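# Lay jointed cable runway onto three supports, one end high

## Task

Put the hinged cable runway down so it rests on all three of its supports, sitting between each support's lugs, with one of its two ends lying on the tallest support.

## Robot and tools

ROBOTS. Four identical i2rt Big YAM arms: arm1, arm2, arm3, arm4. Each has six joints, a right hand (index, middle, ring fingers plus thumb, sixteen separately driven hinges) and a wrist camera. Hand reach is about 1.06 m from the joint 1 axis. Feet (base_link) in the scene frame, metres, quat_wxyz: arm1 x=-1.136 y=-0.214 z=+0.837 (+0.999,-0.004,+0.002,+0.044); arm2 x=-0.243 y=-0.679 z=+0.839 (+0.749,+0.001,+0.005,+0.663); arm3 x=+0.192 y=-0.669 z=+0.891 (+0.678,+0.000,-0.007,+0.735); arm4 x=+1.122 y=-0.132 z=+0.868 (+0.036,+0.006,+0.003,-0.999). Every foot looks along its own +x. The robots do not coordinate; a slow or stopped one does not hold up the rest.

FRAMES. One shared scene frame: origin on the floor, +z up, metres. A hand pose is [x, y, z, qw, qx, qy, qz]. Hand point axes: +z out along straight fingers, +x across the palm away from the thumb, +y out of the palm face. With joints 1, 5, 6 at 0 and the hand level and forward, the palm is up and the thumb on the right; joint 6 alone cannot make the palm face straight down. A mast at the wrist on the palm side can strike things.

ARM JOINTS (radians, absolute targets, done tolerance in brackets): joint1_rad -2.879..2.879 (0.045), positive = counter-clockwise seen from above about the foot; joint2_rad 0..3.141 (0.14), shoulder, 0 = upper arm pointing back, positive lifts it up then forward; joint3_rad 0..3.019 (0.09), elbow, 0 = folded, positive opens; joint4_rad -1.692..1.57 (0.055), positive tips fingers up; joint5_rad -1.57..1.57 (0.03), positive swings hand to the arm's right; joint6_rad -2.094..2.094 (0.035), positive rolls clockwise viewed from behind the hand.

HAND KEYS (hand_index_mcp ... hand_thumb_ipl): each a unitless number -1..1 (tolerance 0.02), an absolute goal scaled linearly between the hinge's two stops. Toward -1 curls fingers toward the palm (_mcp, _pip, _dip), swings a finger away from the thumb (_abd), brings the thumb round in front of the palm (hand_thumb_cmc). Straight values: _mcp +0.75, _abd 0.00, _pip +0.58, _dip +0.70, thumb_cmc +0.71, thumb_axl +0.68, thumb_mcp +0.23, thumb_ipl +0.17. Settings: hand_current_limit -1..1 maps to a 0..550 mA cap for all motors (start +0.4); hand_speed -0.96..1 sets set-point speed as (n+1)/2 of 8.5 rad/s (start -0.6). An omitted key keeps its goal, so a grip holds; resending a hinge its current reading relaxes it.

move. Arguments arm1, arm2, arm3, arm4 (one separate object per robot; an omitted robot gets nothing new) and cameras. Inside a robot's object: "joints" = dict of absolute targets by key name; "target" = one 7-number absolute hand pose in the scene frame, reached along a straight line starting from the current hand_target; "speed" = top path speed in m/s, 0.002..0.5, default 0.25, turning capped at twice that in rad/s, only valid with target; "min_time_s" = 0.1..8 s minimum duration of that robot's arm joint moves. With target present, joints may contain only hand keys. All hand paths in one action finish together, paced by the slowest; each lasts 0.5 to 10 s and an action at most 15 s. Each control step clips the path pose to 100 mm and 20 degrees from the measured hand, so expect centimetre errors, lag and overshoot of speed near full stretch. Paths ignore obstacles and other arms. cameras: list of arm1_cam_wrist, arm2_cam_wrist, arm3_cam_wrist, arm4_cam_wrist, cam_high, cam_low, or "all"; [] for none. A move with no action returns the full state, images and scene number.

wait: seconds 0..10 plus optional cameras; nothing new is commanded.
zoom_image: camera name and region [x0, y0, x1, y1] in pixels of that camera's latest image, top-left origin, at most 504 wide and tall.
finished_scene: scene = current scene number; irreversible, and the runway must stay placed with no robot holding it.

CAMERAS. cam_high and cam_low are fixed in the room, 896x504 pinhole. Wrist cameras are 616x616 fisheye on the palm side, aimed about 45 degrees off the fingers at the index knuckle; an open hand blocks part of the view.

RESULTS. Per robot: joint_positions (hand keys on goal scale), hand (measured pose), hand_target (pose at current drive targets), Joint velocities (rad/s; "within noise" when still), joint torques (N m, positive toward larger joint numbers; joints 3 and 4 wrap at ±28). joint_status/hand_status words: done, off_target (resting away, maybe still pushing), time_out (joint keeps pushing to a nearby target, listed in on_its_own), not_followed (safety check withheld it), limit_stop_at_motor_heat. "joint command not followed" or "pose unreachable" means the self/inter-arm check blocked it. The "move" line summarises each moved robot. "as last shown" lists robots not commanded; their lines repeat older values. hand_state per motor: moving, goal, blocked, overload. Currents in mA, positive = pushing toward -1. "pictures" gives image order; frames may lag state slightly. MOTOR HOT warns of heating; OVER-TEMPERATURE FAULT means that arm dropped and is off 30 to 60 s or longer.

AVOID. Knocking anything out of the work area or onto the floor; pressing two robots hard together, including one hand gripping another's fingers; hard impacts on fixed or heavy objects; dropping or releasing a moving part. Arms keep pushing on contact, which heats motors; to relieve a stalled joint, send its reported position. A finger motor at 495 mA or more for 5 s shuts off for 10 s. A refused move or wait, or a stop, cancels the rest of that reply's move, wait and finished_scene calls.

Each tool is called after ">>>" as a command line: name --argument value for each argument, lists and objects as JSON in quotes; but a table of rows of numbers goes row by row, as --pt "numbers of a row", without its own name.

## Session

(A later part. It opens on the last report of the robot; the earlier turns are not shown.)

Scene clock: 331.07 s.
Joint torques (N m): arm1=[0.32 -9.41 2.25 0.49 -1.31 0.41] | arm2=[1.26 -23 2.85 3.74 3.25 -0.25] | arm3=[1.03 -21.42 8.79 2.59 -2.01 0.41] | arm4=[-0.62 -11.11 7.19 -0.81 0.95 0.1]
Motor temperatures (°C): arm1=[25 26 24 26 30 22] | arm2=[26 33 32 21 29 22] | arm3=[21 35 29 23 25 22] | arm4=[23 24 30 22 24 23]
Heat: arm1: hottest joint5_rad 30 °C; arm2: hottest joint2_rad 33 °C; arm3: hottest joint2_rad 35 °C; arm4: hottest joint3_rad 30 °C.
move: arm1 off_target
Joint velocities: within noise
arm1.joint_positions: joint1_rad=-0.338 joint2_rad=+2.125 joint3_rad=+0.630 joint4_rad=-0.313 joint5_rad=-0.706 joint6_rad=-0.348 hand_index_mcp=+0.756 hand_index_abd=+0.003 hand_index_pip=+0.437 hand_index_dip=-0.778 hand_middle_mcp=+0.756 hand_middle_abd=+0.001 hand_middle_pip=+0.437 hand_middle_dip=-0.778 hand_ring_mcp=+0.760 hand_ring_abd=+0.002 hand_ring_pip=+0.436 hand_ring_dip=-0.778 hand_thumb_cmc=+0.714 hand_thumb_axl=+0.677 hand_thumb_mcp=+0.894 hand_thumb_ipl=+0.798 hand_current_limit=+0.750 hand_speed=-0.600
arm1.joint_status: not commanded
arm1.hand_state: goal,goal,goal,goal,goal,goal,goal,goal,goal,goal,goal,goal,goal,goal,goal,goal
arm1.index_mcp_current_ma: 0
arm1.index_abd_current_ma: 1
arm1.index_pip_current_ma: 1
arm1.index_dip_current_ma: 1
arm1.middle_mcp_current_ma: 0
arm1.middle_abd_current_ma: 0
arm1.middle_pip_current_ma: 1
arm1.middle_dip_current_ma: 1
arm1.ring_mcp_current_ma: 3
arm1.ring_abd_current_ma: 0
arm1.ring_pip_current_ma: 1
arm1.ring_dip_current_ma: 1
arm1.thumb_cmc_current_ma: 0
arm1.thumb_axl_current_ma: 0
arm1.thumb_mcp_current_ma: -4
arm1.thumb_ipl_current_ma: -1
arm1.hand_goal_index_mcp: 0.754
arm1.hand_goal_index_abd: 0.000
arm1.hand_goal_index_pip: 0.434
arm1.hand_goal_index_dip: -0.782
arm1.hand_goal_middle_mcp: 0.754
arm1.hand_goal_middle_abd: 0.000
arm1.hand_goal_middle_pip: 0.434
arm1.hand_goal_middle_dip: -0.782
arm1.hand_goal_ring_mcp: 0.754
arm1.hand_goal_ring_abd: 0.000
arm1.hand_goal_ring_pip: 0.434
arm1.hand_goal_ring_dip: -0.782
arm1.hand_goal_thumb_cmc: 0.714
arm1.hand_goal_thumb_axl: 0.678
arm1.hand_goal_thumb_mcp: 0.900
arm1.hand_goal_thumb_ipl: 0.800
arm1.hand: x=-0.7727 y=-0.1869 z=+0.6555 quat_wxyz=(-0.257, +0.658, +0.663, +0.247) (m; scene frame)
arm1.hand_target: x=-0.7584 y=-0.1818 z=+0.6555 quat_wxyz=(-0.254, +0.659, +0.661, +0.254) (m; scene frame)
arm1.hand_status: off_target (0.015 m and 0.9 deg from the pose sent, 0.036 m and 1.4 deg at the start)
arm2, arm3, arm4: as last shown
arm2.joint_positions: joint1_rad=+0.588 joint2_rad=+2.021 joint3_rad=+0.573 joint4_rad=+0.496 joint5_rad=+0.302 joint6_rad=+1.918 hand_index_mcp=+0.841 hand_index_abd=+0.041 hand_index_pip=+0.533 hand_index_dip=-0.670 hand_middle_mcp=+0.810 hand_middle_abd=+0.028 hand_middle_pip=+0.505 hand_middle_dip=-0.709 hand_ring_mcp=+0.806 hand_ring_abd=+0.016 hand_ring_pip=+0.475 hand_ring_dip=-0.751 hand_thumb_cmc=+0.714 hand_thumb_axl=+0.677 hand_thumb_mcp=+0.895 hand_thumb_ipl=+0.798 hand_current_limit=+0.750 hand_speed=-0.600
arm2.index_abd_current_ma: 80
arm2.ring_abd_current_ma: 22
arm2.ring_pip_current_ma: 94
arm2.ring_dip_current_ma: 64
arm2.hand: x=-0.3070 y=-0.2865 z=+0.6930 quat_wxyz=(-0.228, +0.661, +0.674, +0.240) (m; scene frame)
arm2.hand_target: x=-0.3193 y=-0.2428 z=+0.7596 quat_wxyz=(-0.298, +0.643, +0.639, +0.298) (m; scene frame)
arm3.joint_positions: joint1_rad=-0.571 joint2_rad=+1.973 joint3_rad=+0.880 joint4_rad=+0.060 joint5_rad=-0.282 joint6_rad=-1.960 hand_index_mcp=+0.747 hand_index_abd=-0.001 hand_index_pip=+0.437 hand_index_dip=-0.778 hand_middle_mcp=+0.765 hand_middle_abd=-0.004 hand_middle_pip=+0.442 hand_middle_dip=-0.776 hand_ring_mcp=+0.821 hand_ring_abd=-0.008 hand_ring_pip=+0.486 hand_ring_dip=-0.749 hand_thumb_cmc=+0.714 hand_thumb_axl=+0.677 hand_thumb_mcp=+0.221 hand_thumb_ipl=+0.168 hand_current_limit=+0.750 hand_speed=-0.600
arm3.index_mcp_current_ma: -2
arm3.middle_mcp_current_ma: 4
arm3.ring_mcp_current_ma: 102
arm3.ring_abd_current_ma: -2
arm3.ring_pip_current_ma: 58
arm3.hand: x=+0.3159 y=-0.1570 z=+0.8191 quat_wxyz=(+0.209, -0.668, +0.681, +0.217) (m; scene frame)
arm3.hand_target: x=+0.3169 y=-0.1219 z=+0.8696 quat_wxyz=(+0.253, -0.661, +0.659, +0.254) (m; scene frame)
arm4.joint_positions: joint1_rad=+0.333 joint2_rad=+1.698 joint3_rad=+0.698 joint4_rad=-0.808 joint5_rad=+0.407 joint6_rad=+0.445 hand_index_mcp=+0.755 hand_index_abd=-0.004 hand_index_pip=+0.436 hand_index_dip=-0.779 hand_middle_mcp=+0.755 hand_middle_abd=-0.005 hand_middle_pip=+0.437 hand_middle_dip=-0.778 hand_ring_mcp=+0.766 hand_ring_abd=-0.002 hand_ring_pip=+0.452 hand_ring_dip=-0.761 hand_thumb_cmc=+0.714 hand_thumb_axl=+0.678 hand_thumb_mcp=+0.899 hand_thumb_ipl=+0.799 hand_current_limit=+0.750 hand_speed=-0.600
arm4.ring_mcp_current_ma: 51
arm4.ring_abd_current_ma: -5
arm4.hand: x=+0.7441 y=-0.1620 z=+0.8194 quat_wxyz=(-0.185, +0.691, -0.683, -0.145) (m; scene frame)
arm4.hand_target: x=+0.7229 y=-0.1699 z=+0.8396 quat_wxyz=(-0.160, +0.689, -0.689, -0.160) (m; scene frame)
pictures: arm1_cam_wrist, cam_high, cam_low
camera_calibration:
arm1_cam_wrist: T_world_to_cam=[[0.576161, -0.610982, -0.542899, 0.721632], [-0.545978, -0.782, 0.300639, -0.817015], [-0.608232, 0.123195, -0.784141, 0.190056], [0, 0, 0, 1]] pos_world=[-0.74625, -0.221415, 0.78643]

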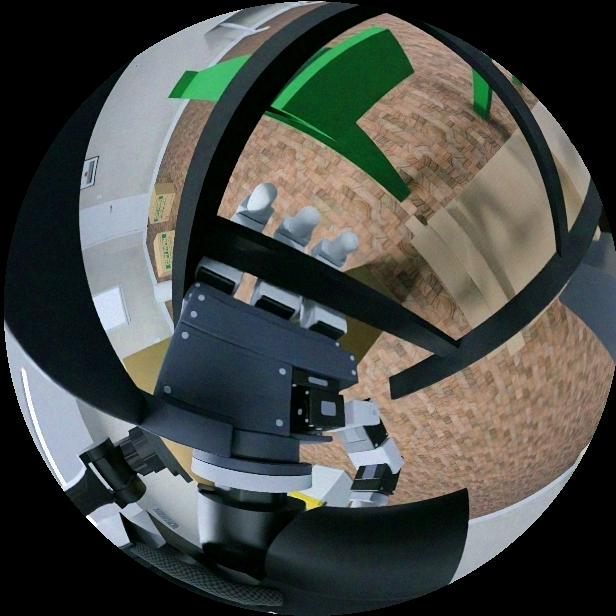

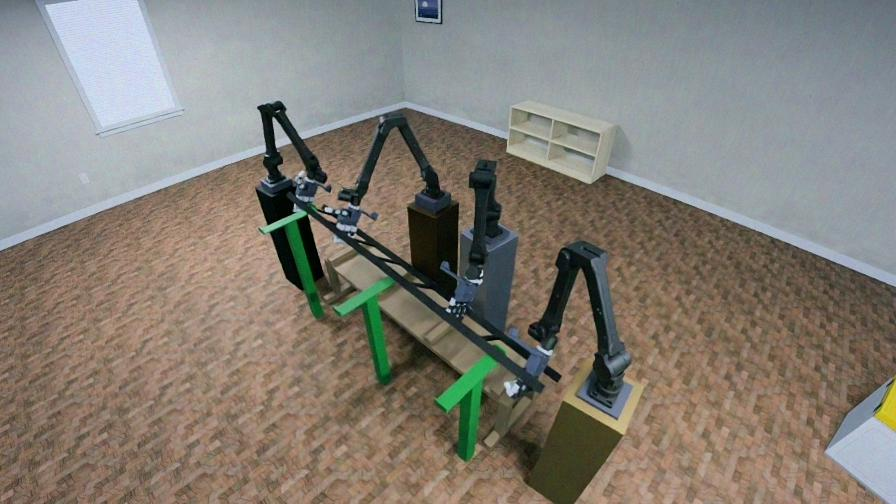

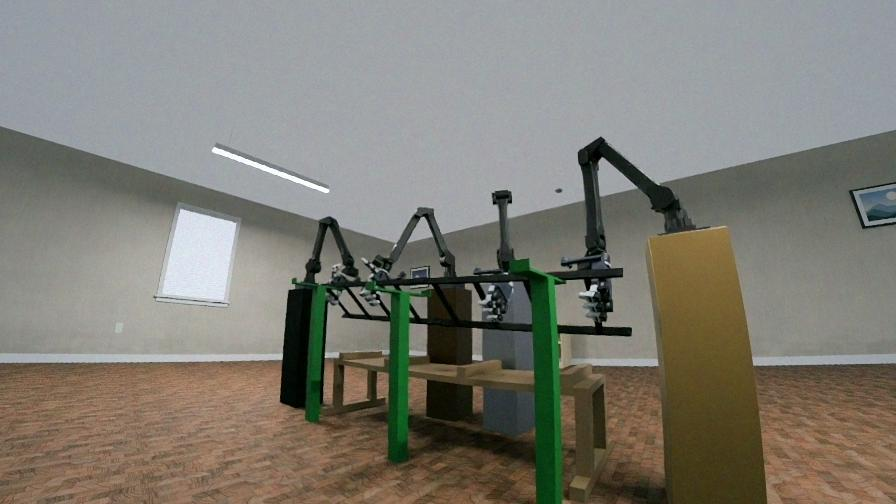

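>>> move --arm1 '{"target": [-0.758, -0.279, 0.565, -0.2763, 0.6509, 0.6509, 0.2763], "speed": 0.09}' --cameras '["arm1_cam_wrist", "arm2_cam_wrist"]'

Scene clock: 335.57 s.
Joint torques (N m): arm1=[-3.55 -12.4 1.11 -0.99 -0.67 -0.09] | arm2=[1.14 -22.53 2.97 3.78 2.76 -0.19] | arm3=[0.97 -21.54 8.94 2.56 -2.3 0.36] | arm4=[-0.56 -11.16 7.09 -0.79 0.71 0.08]
Motor temperatures (°C): arm1=[25 26 24 26 29 22] | arm2=[26 33 31 21 30 22] | arm3=[21 35 29 23 25 22] | arm4=[23 24 30 22 24 23]
Heat: arm1: hottest joint5_rad 29 °C; arm2: hottest joint2_rad 33 °C; arm3: hottest joint2_rad 35 °C; arm4: hottest joint3_rad 30 °C.
move: arm1 off_target
Joint velocities: within noise
arm1.joint_positions: joint1_rad=-0.594 joint2_rad=+2.477 joint3_rad=+0.919 joint4_rad=-0.517 joint5_rad=-0.675 joint6_rad=-0.699 hand_index_mcp=+0.755 hand_index_abd=+0.003 hand_index_pip=+0.437 hand_index_dip=-0.778 hand_middle_mcp=+0.755 hand_middle_abd=+0.001 hand_middle_pip=+0.437 hand_middle_dip=-0.778 hand_ring_mcp=+0.757 hand_ring_abd=+0.002 hand_ring_pip=+0.436 hand_ring_dip=-0.778 hand_thumb_cmc=+0.714 hand_thumb_axl=+0.678 hand_thumb_mcp=+0.894 hand_thumb_ipl=+0.798 hand_current_limit=+0.750 hand_speed=-0.600
arm1.joint_status: not commanded
arm1.hand_state: goal,goal,goal,goal,goal,goal,goal,goal,goal,goal,goal,goal,goal,goal,goal,goal
arm1.index_mcp_current_ma: 0
arm1.index_abd_current_ma: 1
arm1.index_pip_current_ma: 1
arm1.index_dip_current_ma: 1
arm1.middle_mcp_current_ma: 0
arm1.middle_abd_current_ma: 0
arm1.middle_pip_current_ma: 1
arm1.middle_dip_current_ma: 1
arm1.ring_mcp_current_ma: 1
arm1.ring_abd_current_ma: 0
arm1.ring_pip_current_ma: 1
arm1.ring_dip_current_ma: 1
arm1.thumb_cmc_current_ma: 0
arm1.thumb_axl_current_ma: 0
arm1.thumb_mcp_current_ma: -4
arm1.thumb_ipl_current_ma: -1
arm1.hand_goal_index_mcp: 0.754
arm1.hand_goal_index_abd: 0.000
arm1.hand_goal_index_pip: 0.434
arm1.hand_goal_index_dip: -0.782
arm1.hand_goal_middle_mcp: 0.754
arm1.hand_goal_middle_abd: 0.000
arm1.hand_goal_middle_pip: 0.434
arm1.hand_goal_middle_dip: -0.782
arm1.hand_goal_ring_mcp: 0.754
arm1.hand_goal_ring_abd: 0.000
arm1.hand_goal_ring_pip: 0.434
arm1.hand_goal_ring_dip: -0.782
arm1.hand_goal_thumb_cmc: 0.714
arm1.hand_goal_thumb_axl: 0.678
arm1.hand_goal_thumb_mcp: 0.900
arm1.hand_goal_thumb_ipl: 0.800
arm1.hand: x=-0.7671 y=-0.2645 z=+0.5638 quat_wxyz=(-0.288, +0.646, +0.654, +0.269) (m; scene frame)
arm1.hand_target: x=-0.7582 y=-0.2789 z=+0.5652 quat_wxyz=(-0.276, +0.651, +0.651, +0.276) (m; scene frame)
arm1.hand_status: off_target (0.017 m and 1.7 deg from the pose sent, 0.130 m and 4.3 deg at the start)
arm2, arm3, arm4: as last shown
arm2.joint_positions: joint1_rad=+0.588 joint2_rad=+2.014 joint3_rad=+0.573 joint4_rad=+0.496 joint5_rad=+0.313 joint6_rad=+1.909 hand_index_mcp=+0.839 hand_index_abd=+0.025 hand_index_pip=+0.533 hand_index_dip=-0.670 hand_middle_mcp=+0.808 hand_middle_abd=+0.028 hand_middle_pip=+0.505 hand_middle_dip=-0.709 hand_ring_mcp=+0.808 hand_ring_abd=+0.016 hand_ring_pip=+0.472 hand_ring_dip=-0.763 hand_thumb_cmc=+0.714 hand_thumb_axl=+0.677 hand_thumb_mcp=+0.895 hand_thumb_ipl=+0.798 hand_current_limit=+0.750 hand_speed=-0.600
arm2.hand_state: blocked,blocked,blocked,blocked,blocked,blocked,blocked,blocked,blocked,goal,blocked,goal,goal,goal,goal,goal
arm2.index_mcp_current_ma: 275
arm2.index_abd_current_ma: 41
arm2.middle_mcp_current_ma: 151
arm2.middle_pip_current_ma: 200
arm2.ring_mcp_current_ma: 150
arm2.ring_pip_current_ma: 83
arm2.ring_dip_current_ma: 32
arm2.hand: x=-0.3060 y=-0.2840 z=+0.6970 quat_wxyz=(-0.228, +0.658, +0.674, +0.246) (m; scene frame)
arm2.hand_target: x=-0.3193 y=-0.2427 z=+0.7596 quat_wxyz=(-0.298, +0.643, +0.639, +0.298) (m; scene frame)
arm3.joint_positions: joint1_rad=-0.571 joint2_rad=+1.974 joint3_rad=+0.878 joint4_rad=+0.060 joint5_rad=-0.276 joint6_rad=-1.955 hand_index_mcp=+0.748 hand_index_abd=-0.001 hand_index_pip=+0.437 hand_index_dip=-0.778 hand_middle_mcp=+0.776 hand_middle_abd=+0.009 hand_middle_pip=+0.455 hand_middle_dip=-0.764 hand_ring_mcp=+0.836 hand_ring_abd=+0.021 hand_ring_pip=+0.510 hand_ring_dip=-0.720 hand_thumb_cmc=+0.714 hand_thumb_axl=+0.677 hand_thumb_mcp=+0.221 hand_thumb_ipl=+0.168 hand_current_limit=+0.750 hand_speed=-0.600
arm3.hand_state: goal,goal,goal,goal,blocked,goal,blocked,goal,blocked,blocked,blocked,blocked,goal,goal,goal,goal
arm3.middle_mcp_current_ma: 14
arm3.middle_abd_current_ma: 2
arm3.middle_pip_current_ma: 11
arm3.middle_dip_current_ma: 9
arm3.ring_mcp_current_ma: 147
arm3.ring_abd_current_ma: 9
arm3.ring_pip_current_ma: 115
arm3.ring_dip_current_ma: 80
arm3.hand: x=+0.3165 y=-0.1578 z=+0.8174 quat_wxyz=(+0.208, -0.666, +0.684, +0.214) (m; scene frame)
arm3.hand_target: x=+0.3170 y=-0.1217 z=+0.8698 quat_wxyz=(+0.253, -0.661, +0.659, +0.254) (m; scene frame)
arm4.joint_positions: joint1_rad=+0.333 joint2_rad=+1.698 joint3_rad=+0.698 joint4_rad=-0.810 joint5_rad=+0.412 joint6_rad=+0.445 hand_index_mcp=+0.756 hand_index_abd=-0.004 hand_index_pip=+0.436 hand_index_dip=-0.779 hand_middle_mcp=+0.764 hand_middle_abd=-0.002 hand_middle_pip=+0.437 hand_middle_dip=-0.778 hand_ring_mcp=+0.778 hand_ring_abd=+0.018 hand_ring_pip=+0.468 hand_ring_dip=-0.743 hand_thumb_cmc=+0.714 hand_thumb_axl=+0.678 hand_thumb_mcp=+0.899 hand_thumb_ipl=+0.799 hand_current_limit=+0.750 hand_speed=-0.600
arm4.hand_state: goal,goal,goal,goal,goal,goal,goal,goal,blocked,goal,blocked,blocked,goal,goal,goal,goal
arm4.index_mcp_current_ma: 8
arm4.middle_mcp_current_ma: 43
arm4.middle_abd_current_ma: -5
arm4.ring_mcp_current_ma: 106
arm4.ring_abd_current_ma: 62
arm4.ring_pip_current_ma: 144
arm4.ring_dip_current_ma: 168
arm4.hand: x=+0.7442 y=-0.1611 z=+0.8200 quat_wxyz=(-0.187, +0.691, -0.683, -0.147) (m; scene frame)
pictures: arm1_cam_wrist, arm2_cam_wrist
camera_calibration:
arm1_cam_wrist: T_world_to_cam=[[0.573684, -0.56157, -0.59626, 0.662431], [-0.537029, -0.807545, 0.243867, -0.814971], [-0.618455, 0.180307, -0.764855, 0.127476], [0, 0, 0, 1]] pos_world=[-0.738851, -0.309109, 0.691226]
arm2_cam_wrist: T_world_to_cam=[[0.628492, -0.63176, -0.453737, 0.360895], [-0.596929, -0.765755, 0.239364, -0.605205], [-0.498672, 0.12041, -0.858387, 0.607285], [0, 0, 0, 1]] pos_world=[-0.285247, -0.308563, 0.829901]

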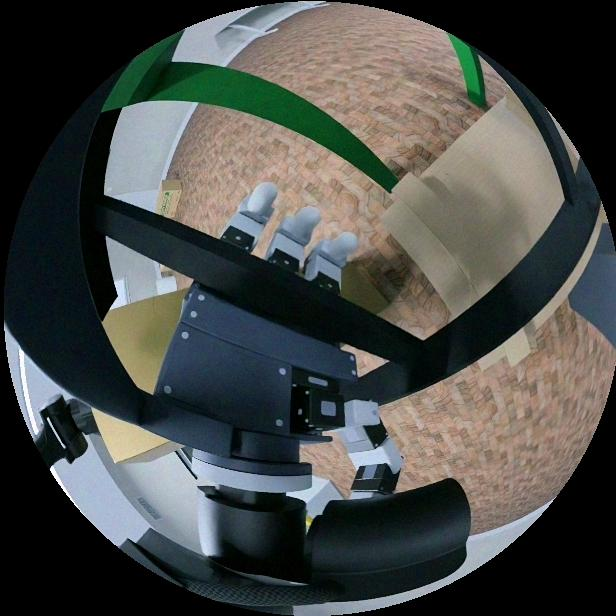

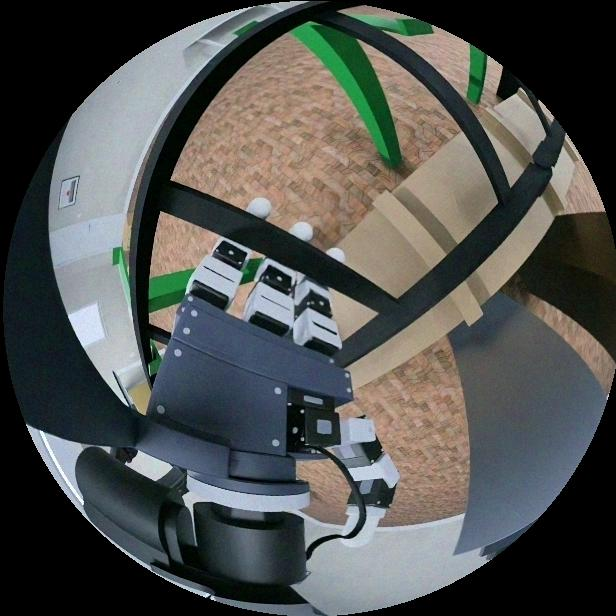

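>>> wait --seconds 0.1 --cameras '["cam_high", "cam_low"]'

>>> zoom_image --camera "cam_low" --region '[460, 200, 680, 380]'

>>> zoom_image --camera "cam_high" --region '[400, 280, 620, 460]'

Scene clock: 335.93 s.
Joint torques (N m): arm1=[-3.6 -12.4 1.14 -0.98 -0.67 -0.09] | arm2=[1.08 -22.53 2.99 3.77 2.77 -0.19] | arm3=[0.97 -21.6 8.94 2.58 -2.3 0.37] | arm4=[-0.44 -11.22 7.17 -0.73 0.69 0.09]
Motor temperatures (°C): arm1=[25 26 24 26 29 22] | arm2=[26 33 31 21 30 22] | arm3=[21 35 29 23 25 22] | arm4=[23 24 30 22 24 23]
Heat: arm1: hottest joint5_rad 29 °C; arm2: hottest joint2_rad 33 °C; arm3: hottest joint2_rad 35 °C; arm4: hottest joint3_rad 30 °C.
Joint velocities: within noise
arm1.joint_positions: joint1_rad=-0.594 joint2_rad=+2.477 joint3_rad=+0.919 joint4_rad=-0.517 joint5_rad=-0.675 joint6_rad=-0.699 hand_index_mcp=+0.755 hand_index_abd=+0.003 hand_index_pip=+0.437 hand_index_dip=-0.778 hand_middle_mcp=+0.755 hand_middle_abd=+0.001 hand_middle_pip=+0.437 hand_middle_dip=-0.778 hand_ring_mcp=+0.757 hand_ring_abd=+0.002 hand_ring_pip=+0.436 hand_ring_dip=-0.778 hand_thumb_cmc=+0.714 hand_thumb_axl=+0.678 hand_thumb_mcp=+0.894 hand_thumb_ipl=+0.798 hand_current_limit=+0.750 hand_speed=-0.600
arm1.joint_status: not commanded
arm1.hand_state: goal,goal,goal,goal,goal,goal,goal,goal,goal,goal,goal,goal,goal,goal,goal,goal
arm1.index_mcp_current_ma: 0
arm1.index_abd_current_ma: 1
arm1.index_pip_current_ma: 1
arm1.index_dip_current_ma: 1
arm1.middle_mcp_current_ma: 0
arm1.middle_abd_current_ma: 0
arm1.middle_pip_current_ma: 1
arm1.middle_dip_current_ma: 1
arm1.ring_mcp_current_ma: 1
arm1.ring_abd_current_ma: 0
arm1.ring_pip_current_ma: 1
arm1.ring_dip_current_ma: 1
arm1.thumb_cmc_current_ma: 0
arm1.thumb_axl_current_ma: 0
arm1.thumb_mcp_current_ma: -4
arm1.thumb_ipl_current_ma: -1
arm1.hand_goal_index_mcp: 0.754
arm1.hand_goal_index_abd: 0.000
arm1.hand_goal_index_pip: 0.434
arm1.hand_goal_index_dip: -0.782
arm1.hand_goal_middle_mcp: 0.754
arm1.hand_goal_middle_abd: 0.000
arm1.hand_goal_middle_pip: 0.434
arm1.hand_goal_middle_dip: -0.782
arm1.hand_goal_ring_mcp: 0.754
arm1.hand_goal_ring_abd: 0.000
arm1.hand_goal_ring_pip: 0.434
arm1.hand_goal_ring_dip: -0.782
arm1.hand_goal_thumb_cmc: 0.714
arm1.hand_goal_thumb_axl: 0.678
arm1.hand_goal_thumb_mcp: 0.900
arm1.hand_goal_thumb_ipl: 0.800
arm1.hand: x=-0.7671 y=-0.2645 z=+0.5638 quat_wxyz=(-0.288, +0.646, +0.654, +0.269) (m; scene frame)
arm1.hand_target: x=-0.7582 y=-0.2789 z=+0.5652 quat_wxyz=(-0.276, +0.651, +0.651, +0.276) (m; scene frame)
arm1.hand_status: off_target (0.017 m and 1.7 deg from the pose sent, 0.130 m and 4.3 deg at the start)
arm2.joint_positions: joint1_rad=+0.588 joint2_rad=+2.014 joint3_rad=+0.573 joint4_rad=+0.496 joint5_rad=+0.313 joint6_rad=+1.909 hand_index_mcp=+0.839 hand_index_abd=+0.025 hand_index_pip=+0.533 hand_index_dip=-0.670 hand_middle_mcp=+0.808 hand_middle_abd=+0.028 hand_middle_pip=+0.505 hand_middle_dip=-0.709 hand_ring_mcp=+0.808 hand_ring_abd=+0.016 hand_ring_pip=+0.472 hand_ring_dip=-0.763 hand_thumb_cmc=+0.714 hand_thumb_axl=+0.677 hand_thumb_mcp=+0.895 hand_thumb_ipl=+0.798 hand_current_limit=+0.750 hand_speed=-0.600
arm2.joint_status: not commanded
arm2.hand_state: blocked,blocked,blocked,blocked,blocked,blocked,blocked,blocked,blocked,goal,blocked,goal,goal,goal,goal,goal
arm2.index_mcp_current_ma: 275
arm2.index_abd_current_ma: 41
arm2.index_pip_current_ma: 315
arm2.index_dip_current_ma: 376
arm2.middle_mcp_current_ma: 151
arm2.middle_abd_current_ma: 48
arm2.middle_pip_current_ma: 200
arm2.middle_dip_current_ma: 211
arm2.ring_mcp_current_ma: 150
arm2.ring_abd_current_ma: 22
arm2.ring_pip_current_ma: 83
arm2.ring_dip_current_ma: 32
arm2.thumb_cmc_current_ma: 0
arm2.thumb_axl_current_ma: 0
arm2.thumb_mcp_current_ma: -8
arm2.thumb_ipl_current_ma: -2
arm2.hand_goal_index_mcp: 0.754
arm2.hand_goal_index_abd: 0.000
arm2.hand_goal_index_pip: 0.434
arm2.hand_goal_index_dip: -0.782
arm2.hand_goal_middle_mcp: 0.754
arm2.hand_goal_middle_abd: 0.000
arm2.hand_goal_middle_pip: 0.434
arm2.hand_goal_middle_dip: -0.782
arm2.hand_goal_ring_mcp: 0.754
arm2.hand_goal_ring_abd: 0.000
arm2.hand_goal_ring_pip: 0.434
arm2.hand_goal_ring_dip: -0.782
arm2.hand_goal_thumb_cmc: 0.714
arm2.hand_goal_thumb_axl: 0.678
arm2.hand_goal_thumb_mcp: 0.900
arm2.hand_goal_thumb_ipl: 0.800
arm2.hand: x=-0.3060 y=-0.2840 z=+0.6970 quat_wxyz=(-0.228, +0.658, +0.674, +0.246) (m; scene frame)
arm2.hand_target: x=-0.3193 y=-0.2427 z=+0.7596 quat_wxyz=(-0.298, +0.643, +0.639, +0.298) (m; scene frame)
arm2.hand_status: not commanded
arm3.joint_positions: joint1_rad=-0.571 joint2_rad=+1.974 joint3_rad=+0.878 joint4_rad=+0.060 joint5_rad=-0.276 joint6_rad=-1.955 hand_index_mcp=+0.748 hand_index_abd=-0.001 hand_index_pip=+0.437 hand_index_dip=-0.778 hand_middle_mcp=+0.776 hand_middle_abd=+0.009 hand_middle_pip=+0.455 hand_middle_dip=-0.764 hand_ring_mcp=+0.836 hand_ring_abd=+0.021 hand_ring_pip=+0.510 hand_ring_dip=-0.720 hand_thumb_cmc=+0.714 hand_thumb_axl=+0.677 hand_thumb_mcp=+0.221 hand_thumb_ipl=+0.168 hand_current_limit=+0.750 hand_speed=-0.600
arm3.joint_status: not commanded
arm3.hand_state: goal,goal,goal,goal,blocked,goal,blocked,goal,blocked,blocked,blocked,blocked,goal,goal,goal,goal
arm3.index_mcp_current_ma: -2
arm3.index_abd_current_ma: 0
arm3.index_pip_current_ma: 0
arm3.index_dip_current_ma: 1
arm3.middle_mcp_current_ma: 14
arm3.middle_abd_current_ma: 2
arm3.middle_pip_current_ma: 11
arm3.middle_dip_current_ma: 9
arm3.ring_mcp_current_ma: 147
arm3.ring_abd_current_ma: 9
arm3.ring_pip_current_ma: 115
arm3.ring_dip_current_ma: 80
arm3.thumb_cmc_current_ma: 0
arm3.thumb_axl_current_ma: 0
arm3.thumb_mcp_current_ma: -1
arm3.thumb_ipl_current_ma: 0
arm3.hand_goal_index_mcp: 0.754
arm3.hand_goal_index_abd: 0.000
arm3.hand_goal_index_pip: 0.434
arm3.hand_goal_index_dip: -0.782
arm3.hand_goal_middle_mcp: 0.754
arm3.hand_goal_middle_abd: 0.000
arm3.hand_goal_middle_pip: 0.434
arm3.hand_goal_middle_dip: -0.782
arm3.hand_goal_ring_mcp: 0.754
arm3.hand_goal_ring_abd: 0.000
arm3.hand_goal_ring_pip: 0.434
arm3.hand_goal_ring_dip: -0.782
arm3.hand_goal_thumb_cmc: 0.714
arm3.hand_goal_thumb_axl: 0.678
arm3.hand_goal_thumb_mcp: 0.226
arm3.hand_goal_thumb_ipl: 0.168
arm3.hand: x=+0.3165 y=-0.1578 z=+0.8174 quat_wxyz=(+0.208, -0.666, +0.684, +0.214) (m; scene frame)
arm3.hand_target: x=+0.3170 y=-0.1217 z=+0.8698 quat_wxyz=(+0.253, -0.661, +0.659, +0.254) (m; scene frame)
arm3.hand_status: not commanded
arm4.joint_positions: joint1_rad=+0.333 joint2_rad=+1.698 joint3_rad=+0.698 joint4_rad=-0.810 joint5_rad=+0.412 joint6_rad=+0.445 hand_index_mcp=+0.756 hand_index_abd=-0.004 hand_index_pip=+0.436 hand_index_dip=-0.779 hand_middle_mcp=+0.764 hand_middle_abd=-0.002 hand_middle_pip=+0.437 hand_middle_dip=-0.778 hand_ring_mcp=+0.778 hand_ring_abd=+0.018 hand_ring_pip=+0.468 hand_ring_dip=-0.743 hand_thumb_cmc=+0.714 hand_thumb_axl=+0.678 hand_thumb_mcp=+0.899 hand_thumb_ipl=+0.799 hand_current_limit=+0.750 hand_speed=-0.600
arm4.joint_status: not commanded
arm4.hand_state: goal,goal,goal,goal,goal,goal,goal,goal,blocked,goal,blocked,blocked,goal,goal,goal,goal
arm4.index_mcp_current_ma: 8
arm4.index_abd_current_ma: -12
arm4.index_pip_current_ma: 8
arm4.index_dip_current_ma: 12
arm4.middle_mcp_current_ma: 43
arm4.middle_abd_current_ma: -5
arm4.middle_pip_current_ma: 10
arm4.middle_dip_current_ma: 14
arm4.ring_mcp_current_ma: 106
arm4.ring_abd_current_ma: 62
arm4.ring_pip_current_ma: 144
arm4.ring_dip_current_ma: 168
arm4.thumb_cmc_current_ma: 0
arm4.thumb_axl_current_ma: -2
arm4.thumb_mcp_current_ma: -6
arm4.thumb_ipl_current_ma: -4
arm4.hand_goal_index_mcp: 0.754
arm4.hand_goal_index_abd: 0.000
arm4.hand_goal_index_pip: 0.434
arm4.hand_goal_index_dip: -0.782
arm4.hand_goal_middle_mcp: 0.754
arm4.hand_goal_middle_abd: 0.000
arm4.hand_goal_middle_pip: 0.434
arm4.hand_goal_middle_dip: -0.782
arm4.hand_goal_ring_mcp: 0.754
arm4.hand_goal_ring_abd: 0.000
arm4.hand_goal_ring_pip: 0.434
arm4.hand_goal_ring_dip: -0.782
arm4.hand_goal_thumb_cmc: 0.714
arm4.hand_goal_thumb_axl: 0.678
arm4.hand_goal_thumb_mcp: 0.900
arm4.hand_goal_thumb_ipl: 0.800
arm4.hand: x=+0.7442 y=-0.1611 z=+0.8200 quat_wxyz=(-0.187, +0.691, -0.683, -0.147) (m; scene frame)
arm4.hand_target: x=+0.7229 y=-0.1699 z=+0.8396 quat_wxyz=(-0.160, +0.689, -0.689, -0.160) (m; scene frame)
arm4.hand_status: not commanded
wait: 0.10 s; at rest from the start
pictures: cam_high, cam_low

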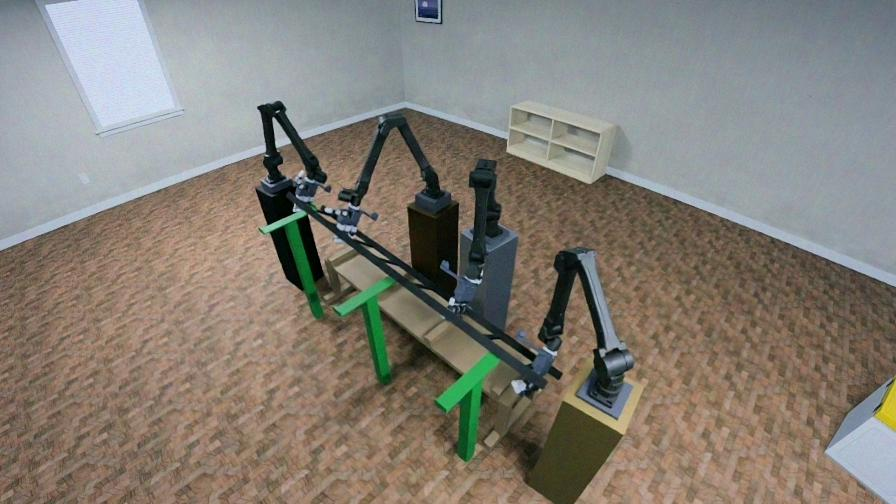

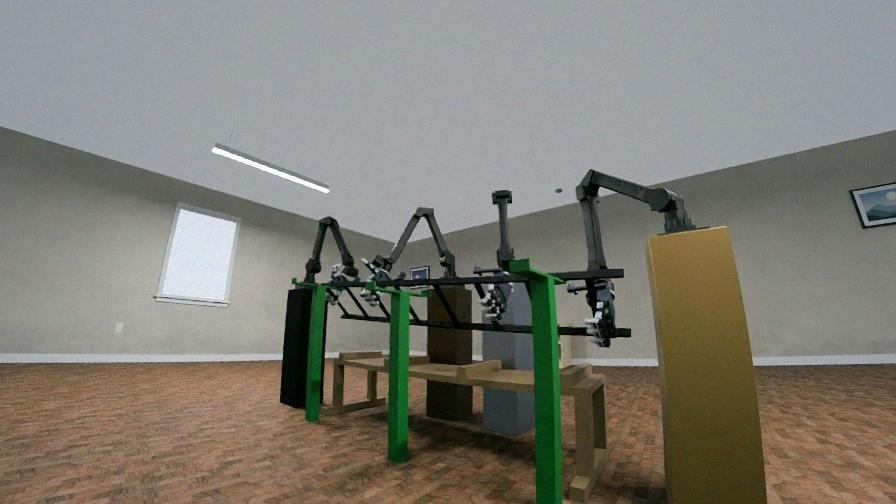

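Scaled by 2.291 from the camera's 896x504 image, which has a finer 1280x720 frame.

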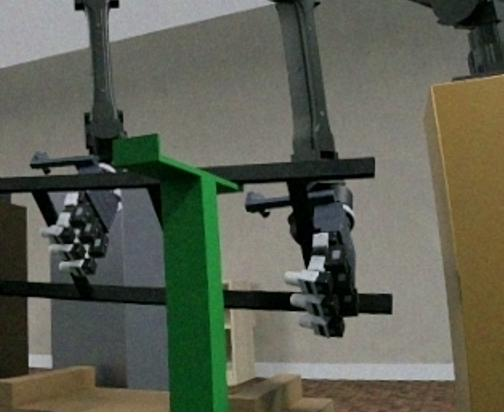

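Scaled by 2.291 from the camera's 896x504 image, which has a finer 1280x720 frame.

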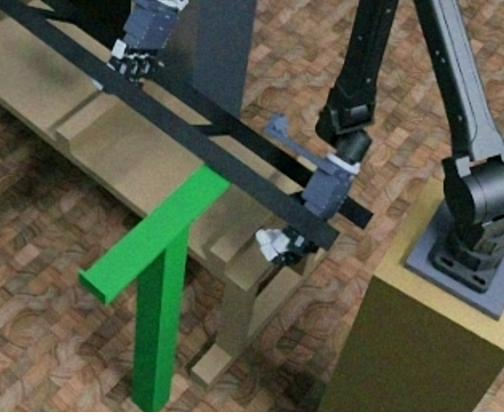

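>>> zoom_image --camera "cam_high" --region '[470, 330, 560, 400]'

>>> zoom_image --camera "cam_low" --region '[500, 240, 600, 320]'

>>> zoom_image --camera "arm1_cam_wrist" --region '[0, 0, 300, 300]'

Scaled by 5.600 from the camera's 896x504 image, which has a finer 1280x720 frame.

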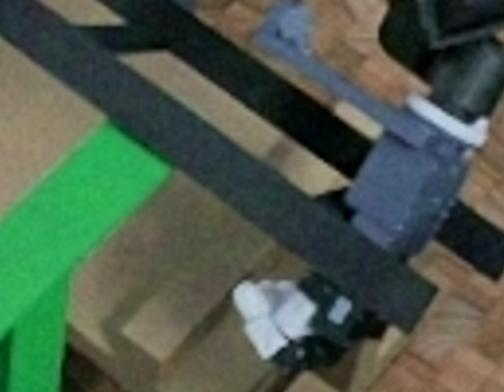

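Scaled by 5.040 from the camera's 896x504 image, which has a finer 1280x720 frame.

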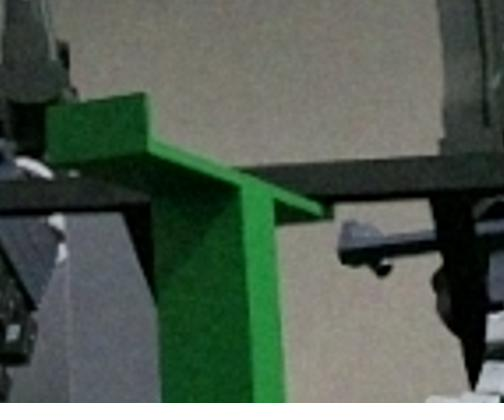

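This scene's latest camera images include none from arm1_cam_wrist. They are from: cam_high, cam_low. arm1_cam_wrist's image comes with the result of a call that names it in "cameras".

>>> wait --seconds 0.1 --cameras '["arm1_cam_wrist"]'

>>> zoom_image --camera "arm1_cam_wrist" --region '[50, 0, 250, 250]'

Scene clock: 337.10 s.
Joint torques (N m): arm1=[-3.6 -12.34 1.14 -0.99 -0.67 -0.09] | arm2=[1.14 -22.42 3 3.78 2.75 -0.18] | arm3=[1.03 -21.6 8.94 2.58 -2.3 0.37] | arm4=[-0.44 -11.4 7.13 -0.64 0.71 0.07]
Motor temperatures (°C): arm1=[25 26 24 26 29 22] | arm2=[26 33 31 21 30 22] | arm3=[21 35 29 23 25 22] | arm4=[23 24 30 22 24 23]
Heat: arm1: hottest joint5_rad 29 °C; arm2: hottest joint2_rad 33 °C; arm3: hottest joint2_rad 35 °C; arm4: hottest joint3_rad 30 °C.
Joint velocities: within noise
arm1.joint_positions: joint1_rad=-0.594 joint2_rad=+2.477 joint3_rad=+0.919 joint4_rad=-0.517 joint5_rad=-0.675 joint6_rad=-0.699 hand_index_mcp=+0.755 hand_index_abd=+0.003 hand_index_pip=+0.437 hand_index_dip=-0.778 hand_middle_mcp=+0.755 hand_middle_abd=+0.001 hand_middle_pip=+0.437 hand_middle_dip=-0.778 hand_ring_mcp=+0.757 hand_ring_abd=+0.002 hand_ring_pip=+0.436 hand_ring_dip=-0.778 hand_thumb_cmc=+0.714 hand_thumb_axl=+0.678 hand_thumb_mcp=+0.894 hand_thumb_ipl=+0.798 hand_current_limit=+0.750 hand_speed=-0.600
arm1.joint_status: not commanded
arm1.hand_state: goal,goal,goal,goal,goal,goal,goal,goal,goal,goal,goal,goal,goal,goal,goal,goal
arm1.index_mcp_current_ma: 0
arm1.index_abd_current_ma: 1
arm1.index_pip_current_ma: 1
arm1.index_dip_current_ma: 1
arm1.middle_mcp_current_ma: 0
arm1.middle_abd_current_ma: 0
arm1.middle_pip_current_ma: 1
arm1.middle_dip_current_ma: 1
arm1.ring_mcp_current_ma: 1
arm1.ring_abd_current_ma: 0
arm1.ring_pip_current_ma: 1
arm1.ring_dip_current_ma: 1
arm1.thumb_cmc_current_ma: 0
arm1.thumb_axl_current_ma: 0
arm1.thumb_mcp_current_ma: -4
arm1.thumb_ipl_current_ma: -1
arm1.hand_goal_index_mcp: 0.754
arm1.hand_goal_index_abd: 0.000
arm1.hand_goal_index_pip: 0.434
arm1.hand_goal_index_dip: -0.782
arm1.hand_goal_middle_mcp: 0.754
arm1.hand_goal_middle_abd: 0.000
arm1.hand_goal_middle_pip: 0.434
arm1.hand_goal_middle_dip: -0.782
arm1.hand_goal_ring_mcp: 0.754
arm1.hand_goal_ring_abd: 0.000
arm1.hand_goal_ring_pip: 0.434
arm1.hand_goal_ring_dip: -0.782
arm1.hand_goal_thumb_cmc: 0.714
arm1.hand_goal_thumb_axl: 0.678
arm1.hand_goal_thumb_mcp: 0.900
arm1.hand_goal_thumb_ipl: 0.800
arm1.hand: x=-0.7671 y=-0.2645 z=+0.5638 quat_wxyz=(-0.288, +0.646, +0.654, +0.269) (m; scene frame)
arm1.hand_target: x=-0.7582 y=-0.2789 z=+0.5652 quat_wxyz=(-0.276, +0.651, +0.651, +0.276) (m; scene frame)
arm1.hand_status: off_target (0.017 m and 1.7 deg from the pose sent, 0.130 m and 4.3 deg at the start)
arm2.joint_positions: joint1_rad=+0.588 joint2_rad=+2.014 joint3_rad=+0.573 joint4_rad=+0.496 joint5_rad=+0.313 joint6_rad=+1.909 hand_index_mcp=+0.839 hand_index_abd=+0.025 hand_index_pip=+0.533 hand_index_dip=-0.670 hand_middle_mcp=+0.808 hand_middle_abd=+0.028 hand_middle_pip=+0.505 hand_middle_dip=-0.709 hand_ring_mcp=+0.808 hand_ring_abd=+0.016 hand_ring_pip=+0.472 hand_ring_dip=-0.763 hand_thumb_cmc=+0.714 hand_thumb_axl=+0.677 hand_thumb_mcp=+0.895 hand_thumb_ipl=+0.798 hand_current_limit=+0.750 hand_speed=-0.600
arm2.joint_status: not commanded
arm2.hand_state: blocked,blocked,blocked,blocked,blocked,blocked,blocked,blocked,blocked,goal,blocked,goal,goal,goal,goal,goal
arm2.index_mcp_current_ma: 275
arm2.index_abd_current_ma: 41
arm2.index_pip_current_ma: 315
arm2.index_dip_current_ma: 376
arm2.middle_mcp_current_ma: 151
arm2.middle_abd_current_ma: 48
arm2.middle_pip_current_ma: 200
arm2.middle_dip_current_ma: 211
arm2.ring_mcp_current_ma: 150
arm2.ring_abd_current_ma: 22
arm2.ring_pip_current_ma: 83
arm2.ring_dip_current_ma: 32
arm2.thumb_cmc_current_ma: 0
arm2.thumb_axl_current_ma: 0
arm2.thumb_mcp_current_ma: -8
arm2.thumb_ipl_current_ma: -2
arm2.hand_goal_index_mcp: 0.754
arm2.hand_goal_index_abd: 0.000
arm2.hand_goal_index_pip: 0.434
arm2.hand_goal_index_dip: -0.782
arm2.hand_goal_middle_mcp: 0.754
arm2.hand_goal_middle_abd: 0.000
arm2.hand_goal_middle_pip: 0.434
arm2.hand_goal_middle_dip: -0.782
arm2.hand_goal_ring_mcp: 0.754
arm2.hand_goal_ring_abd: 0.000
arm2.hand_goal_ring_pip: 0.434
arm2.hand_goal_ring_dip: -0.782
arm2.hand_goal_thumb_cmc: 0.714
arm2.hand_goal_thumb_axl: 0.678
arm2.hand_goal_thumb_mcp: 0.900
arm2.hand_goal_thumb_ipl: 0.800
arm2.hand: x=-0.3060 y=-0.2840 z=+0.6970 quat_wxyz=(-0.228, +0.658, +0.674, +0.246) (m; scene frame)
arm2.hand_target: x=-0.3193 y=-0.2427 z=+0.7596 quat_wxyz=(-0.298, +0.643, +0.639, +0.298) (m; scene frame)
arm2.hand_status: not commanded
arm3.joint_positions: joint1_rad=-0.571 joint2_rad=+1.974 joint3_rad=+0.878 joint4_rad=+0.060 joint5_rad=-0.276 joint6_rad=-1.955 hand_index_mcp=+0.748 hand_index_abd=-0.001 hand_index_pip=+0.437 hand_index_dip=-0.778 hand_middle_mcp=+0.776 hand_middle_abd=+0.009 hand_middle_pip=+0.455 hand_middle_dip=-0.764 hand_ring_mcp=+0.836 hand_ring_abd=+0.021 hand_ring_pip=+0.510 hand_ring_dip=-0.720 hand_thumb_cmc=+0.714 hand_thumb_axl=+0.677 hand_thumb_mcp=+0.221 hand_thumb_ipl=+0.168 hand_current_limit=+0.750 hand_speed=-0.600
arm3.joint_status: not commanded
arm3.hand_state: goal,goal,goal,goal,blocked,goal,blocked,goal,blocked,blocked,blocked,blocked,goal,goal,goal,goal
arm3.index_mcp_current_ma: -2
arm3.index_abd_current_ma: 0
arm3.index_pip_current_ma: 0
arm3.index_dip_current_ma: 1
arm3.middle_mcp_current_ma: 14
arm3.middle_abd_current_ma: 2
arm3.middle_pip_current_ma: 11
arm3.middle_dip_current_ma: 9
arm3.ring_mcp_current_ma: 147
arm3.ring_abd_current_ma: 9
arm3.ring_pip_current_ma: 115
arm3.ring_dip_current_ma: 80
arm3.thumb_cmc_current_ma: 0
arm3.thumb_axl_current_ma: 0
arm3.thumb_mcp_current_ma: -1
arm3.thumb_ipl_current_ma: 0
arm3.hand_goal_index_mcp: 0.754
arm3.hand_goal_index_abd: 0.000
arm3.hand_goal_index_pip: 0.434
arm3.hand_goal_index_dip: -0.782
arm3.hand_goal_middle_mcp: 0.754
arm3.hand_goal_middle_abd: 0.000
arm3.hand_goal_middle_pip: 0.434
arm3.hand_goal_middle_dip: -0.782
arm3.hand_goal_ring_mcp: 0.754
arm3.hand_goal_ring_abd: 0.000
arm3.hand_goal_ring_pip: 0.434
arm3.hand_goal_ring_dip: -0.782
arm3.hand_goal_thumb_cmc: 0.714
arm3.hand_goal_thumb_axl: 0.678
arm3.hand_goal_thumb_mcp: 0.226
arm3.hand_goal_thumb_ipl: 0.168
arm3.hand: x=+0.3165 y=-0.1578 z=+0.8174 quat_wxyz=(+0.208, -0.666, +0.684, +0.214) (m; scene frame)
arm3.hand_target: x=+0.3170 y=-0.1217 z=+0.8698 quat_wxyz=(+0.253, -0.661, +0.659, +0.254) (m; scene frame)
arm3.hand_status: not commanded
arm4.joint_positions: joint1_rad=+0.333 joint2_rad=+1.698 joint3_rad=+0.698 joint4_rad=-0.810 joint5_rad=+0.412 joint6_rad=+0.445 hand_index_mcp=+0.756 hand_index_abd=-0.004 hand_index_pip=+0.436 hand_index_dip=-0.779 hand_middle_mcp=+0.764 hand_middle_abd=-0.002 hand_middle_pip=+0.437 hand_middle_dip=-0.778 hand_ring_mcp=+0.778 hand_ring_abd=+0.018 hand_ring_pip=+0.468 hand_ring_dip=-0.743 hand_thumb_cmc=+0.714 hand_thumb_axl=+0.678 hand_thumb_mcp=+0.899 hand_thumb_ipl=+0.799 hand_current_limit=+0.750 hand_speed=-0.600
arm4.joint_status: not commanded
arm4.hand_state: goal,goal,goal,goal,goal,goal,goal,goal,blocked,goal,blocked,blocked,goal,goal,goal,goal
arm4.index_mcp_current_ma: 8
arm4.index_abd_current_ma: -12
arm4.index_pip_current_ma: 8
arm4.index_dip_current_ma: 12
arm4.middle_mcp_current_ma: 43
arm4.middle_abd_current_ma: -5
arm4.middle_pip_current_ma: 10
arm4.middle_dip_current_ma: 14
arm4.ring_mcp_current_ma: 106
arm4.ring_abd_current_ma: 62
arm4.ring_pip_current_ma: 144
arm4.ring_dip_current_ma: 168
arm4.thumb_cmc_current_ma: 0
arm4.thumb_axl_current_ma: -2
arm4.thumb_mcp_current_ma: -6
arm4.thumb_ipl_current_ma: -4
arm4.hand_goal_index_mcp: 0.754
arm4.hand_goal_index_abd: 0.000
arm4.hand_goal_index_pip: 0.434
arm4.hand_goal_index_dip: -0.782
arm4.hand_goal_middle_mcp: 0.754
arm4.hand_goal_middle_abd: 0.000
arm4.hand_goal_middle_pip: 0.434
arm4.hand_goal_middle_dip: -0.782
arm4.hand_goal_ring_mcp: 0.754
arm4.hand_goal_ring_abd: 0.000
arm4.hand_goal_ring_pip: 0.434
arm4.hand_goal_ring_dip: -0.782
arm4.hand_goal_thumb_cmc: 0.714
arm4.hand_goal_thumb_axl: 0.678
arm4.hand_goal_thumb_mcp: 0.900
arm4.hand_goal_thumb_ipl: 0.800
arm4.hand: x=+0.7442 y=-0.1611 z=+0.8200 quat_wxyz=(-0.187, +0.691, -0.683, -0.147) (m; scene frame)
arm4.hand_target: x=+0.7229 y=-0.1699 z=+0.8396 quat_wxyz=(-0.160, +0.689, -0.689, -0.160) (m; scene frame)
arm4.hand_status: not commanded
wait: 0.10 s; at rest from the start
pictures: arm1_cam_wrist
camera_calibration:
arm1_cam_wrist: T_world_to_cam=[[0.573684, -0.56157, -0.59626, 0.662431], [-0.537029, -0.807545, 0.243867, -0.814971], [-0.618455, 0.180307, -0.764855, 0.127476], [0, 0, 0, 1]] pos_world=[-0.738851, -0.309109, 0.691226]

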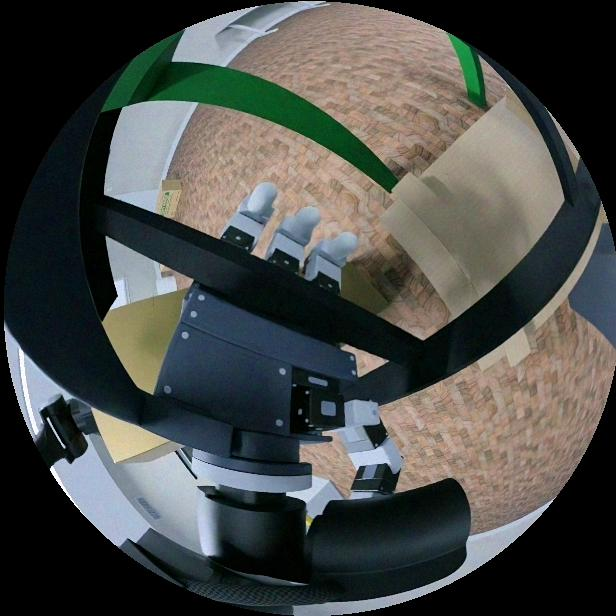

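Scaled by 2.016 from the camera's 616x616 image, which has a finer 880x880 frame.

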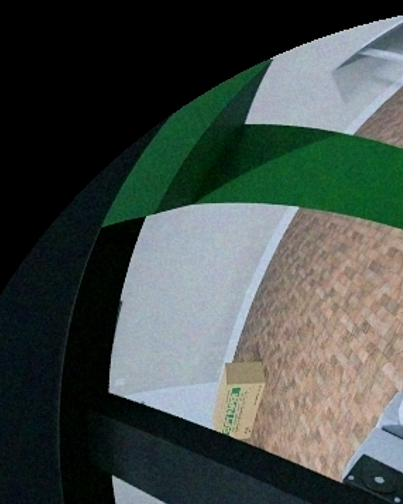

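>>> move --arm1 '{"target": [-0.758, -0.308, 0.533, -0.2763, 0.6509, 0.6509, 0.2763], "speed": 0.08}'

>>> move --arm1 '{"target": [-0.758, -0.340, 0.564, -0.2763, 0.6509, 0.6509, 0.2763], "speed": 0.06}' --cameras '["arm1_cam_wrist"]'

Scene clock: 338.93 s.
Joint torques (N m): arm1=[-2.96 -12.69 1.01 -0.99 -0.63 -0.05] | arm2=[1.14 -22.53 2.96 3.77 2.76 -0.18] | arm3=[1.03 -21.6 8.94 2.58 -2.3 0.37] | arm4=[-0.32 -11.16 7.16 -0.69 0.69 0.08]
Motor temperatures (°C): arm1=[25 26 24 26 29 22] | arm2=[26 33 31 21 30 22] | arm3=[21 35 29 23 25 22] | arm4=[23 24 30 22 24 23]
Heat: arm1: hottest joint5_rad 29 °C; arm2: hottest joint2_rad 33 °C; arm3: hottest joint2_rad 35 °C; arm4: hottest joint3_rad 30 °C.
move: arm1 off_target
Joint velocities: within noise
arm1.joint_positions: joint1_rad=-0.672 joint2_rad=+2.570 joint3_rad=+1.026 joint4_rad=-0.572 joint5_rad=-0.641 joint6_rad=-0.780 hand_index_mcp=+0.755 hand_index_abd=+0.003 hand_index_pip=+0.437 hand_index_dip=-0.778 hand_middle_mcp=+0.755 hand_middle_abd=+0.001 hand_middle_pip=+0.437 hand_middle_dip=-0.778 hand_ring_mcp=+0.756 hand_ring_abd=+0.002 hand_ring_pip=+0.436 hand_ring_dip=-0.778 hand_thumb_cmc=+0.714 hand_thumb_axl=+0.678 hand_thumb_mcp=+0.894 hand_thumb_ipl=+0.798 hand_current_limit=+0.750 hand_speed=-0.600
arm1.joint_status: not commanded
arm1.hand_state: goal,goal,goal,goal,goal,goal,goal,goal,goal,goal,goal,goal,goal,goal,goal,goal
arm1.index_mcp_current_ma: 0
arm1.index_abd_current_ma: 1
arm1.index_pip_current_ma: 1
arm1.index_dip_current_ma: 1
arm1.middle_mcp_current_ma: 0
arm1.middle_abd_current_ma: 0
arm1.middle_pip_current_ma: 1
arm1.middle_dip_current_ma: 1
arm1.ring_mcp_current_ma: 1
arm1.ring_abd_current_ma: 0
arm1.ring_pip_current_ma: 1
arm1.ring_dip_current_ma: 1
arm1.thumb_cmc_current_ma: 0
arm1.thumb_axl_current_ma: 0
arm1.thumb_mcp_current_ma: -4
arm1.thumb_ipl_current_ma: -1
arm1.hand_goal_index_mcp: 0.754
arm1.hand_goal_index_abd: 0.000
arm1.hand_goal_index_pip: 0.434
arm1.hand_goal_index_dip: -0.782
arm1.hand_goal_middle_mcp: 0.754
arm1.hand_goal_middle_abd: 0.000
arm1.hand_goal_middle_pip: 0.434
arm1.hand_goal_middle_dip: -0.782
arm1.hand_goal_ring_mcp: 0.754
arm1.hand_goal_ring_abd: 0.000
arm1.hand_goal_ring_pip: 0.434
arm1.hand_goal_ring_dip: -0.782
arm1.hand_goal_thumb_cmc: 0.714
arm1.hand_goal_thumb_axl: 0.678
arm1.hand_goal_thumb_mcp: 0.900
arm1.hand_goal_thumb_ipl: 0.800
arm1.hand: x=-0.7643 y=-0.2973 z=+0.5337 quat_wxyz=(-0.284, +0.647, +0.653, +0.272) (m; scene frame)
arm1.hand_target: x=-0.7583 y=-0.3078 z=+0.5331 quat_wxyz=(-0.276, +0.651, +0.651, +0.276) (m; scene frame)
arm1.hand_status: off_target (0.012 m and 1.1 deg from the pose sent, 0.054 m and 1.7 deg at the start)
arm2, arm3, arm4: as last shown
pictures: none

Scene clock: 340.17 s.
Joint torques (N m): arm1=[-1.67 -12.86 -0.68 -0.75 -0.6 -0.02] | arm2=[1.2 -22.48 2.96 3.75 2.77 -0.18] | arm3=[0.97 -21.54 8.92 2.56 -2.3 0.37] | arm4=[-0.38 -11.28 7.15 -0.73 0.71 0.08]
Motor temperatures (°C): arm1=[25 26 24 26 29 22] | arm2=[26 33 31 21 31 22] | arm3=[21 35 30 23 26 22] | arm4=[23 24 30 22 24 23]
Heat: arm1: hottest joint5_rad 29 °C; arm2: hottest joint2_rad 33 °C; arm3: hottest joint2_rad 35 °C; arm4: hottest joint3_rad 30 °C.
move: arm1 not_followed
Joint velocities: within noise
arm1.joint_positions: joint1_rad=-0.672 joint2_rad=+2.570 joint3_rad=+1.026 joint4_rad=-0.577 joint5_rad=-0.638 joint6_rad=-0.781 hand_index_mcp=+0.755 hand_index_abd=+0.003 hand_index_pip=+0.437 hand_index_dip=-0.778 hand_middle_mcp=+0.755 hand_middle_abd=+0.001 hand_middle_pip=+0.437 hand_middle_dip=-0.778 hand_ring_mcp=+0.756 hand_ring_abd=+0.002 hand_ring_pip=+0.436 hand_ring_dip=-0.778 hand_thumb_cmc=+0.714 hand_thumb_axl=+0.678 hand_thumb_mcp=+0.894 hand_thumb_ipl=+0.798 hand_current_limit=+0.750 hand_speed=-0.600
arm1.joint_status: not commanded
arm1.hand_state: goal,goal,goal,goal,goal,goal,goal,goal,goal,goal,goal,goal,goal,goal,goal,goal
arm1.index_mcp_current_ma: 0
arm1.index_abd_current_ma: 1
arm1.index_pip_current_ma: 1
arm1.index_dip_current_ma: 1
arm1.middle_mcp_current_ma: 0
arm1.middle_abd_current_ma: 0
arm1.middle_pip_current_ma: 1
arm1.middle_dip_current_ma: 1
arm1.ring_mcp_current_ma: 1
arm1.ring_abd_current_ma: 0
arm1.ring_pip_current_ma: 1
arm1.ring_dip_current_ma: 1
arm1.thumb_cmc_current_ma: 0
arm1.thumb_axl_current_ma: 0
arm1.thumb_mcp_current_ma: -4
arm1.thumb_ipl_current_ma: -1
arm1.hand_goal_index_mcp: 0.754
arm1.hand_goal_index_abd: 0.000
arm1.hand_goal_index_pip: 0.434
arm1.hand_goal_index_dip: -0.782
arm1.hand_goal_middle_mcp: 0.754
arm1.hand_goal_middle_abd: 0.000
arm1.hand_goal_middle_pip: 0.434
arm1.hand_goal_middle_dip: -0.782
arm1.hand_goal_ring_mcp: 0.754
arm1.hand_goal_ring_abd: 0.000
arm1.hand_goal_ring_pip: 0.434
arm1.hand_goal_ring_dip: -0.782
arm1.hand_goal_thumb_cmc: 0.714
arm1.hand_goal_thumb_axl: 0.678
arm1.hand_goal_thumb_mcp: 0.900
arm1.hand_goal_thumb_ipl: 0.800
arm1.hand: x=-0.7650 y=-0.2972 z=+0.5336 quat_wxyz=(-0.286, +0.647, +0.653, +0.270) (m; scene frame)
arm1.hand_target: x=-0.7646 y=-0.2974 z=+0.5336 quat_wxyz=(-0.285, +0.647, +0.653, +0.271) (m; scene frame)
arm1.hand_status: not_followed (0.053 m and 1.3 deg from the pose sent, 0.053 m and 1.1 deg at the start)
arm2, arm3, arm4: as last shown
pictures: arm1_cam_wrist
pose unreachable (arm1 arm): on one or more control steps of this call this arm could not follow its commanded pose, so it was not sent that pose on those steps. On the call's last step it was still not sent that pose. It may still have moved: this result reports where it is.
cause: moving toward the commanded pose would bring two parts of the arm too close to each other (its hand and another part of the arm, 2 mm apart when it was first held).
camera_calibration:
arm1_cam_wrist: T_world_to_cam=[[0.573117, -0.564837, -0.593713, 0.622099], [-0.541689, -0.80477, 0.242732, -0.835018], [-0.614907, 0.182494, -0.767194, 0.116122], [0, 0, 0, 1]] pos_world=[-0.737451, -0.341804, 0.661122]

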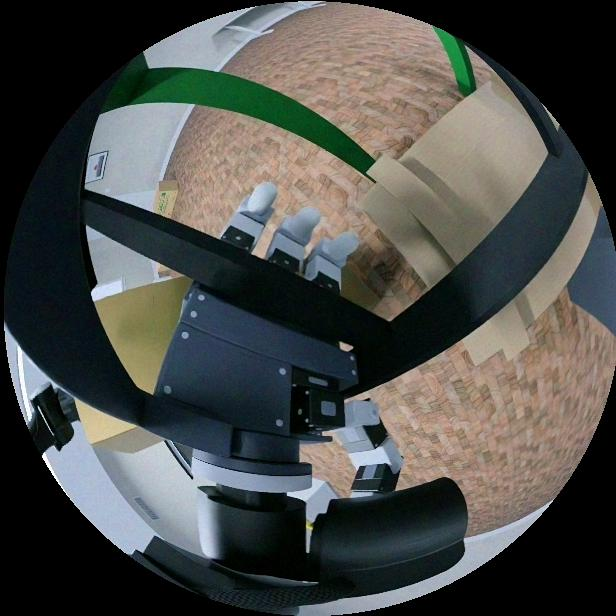

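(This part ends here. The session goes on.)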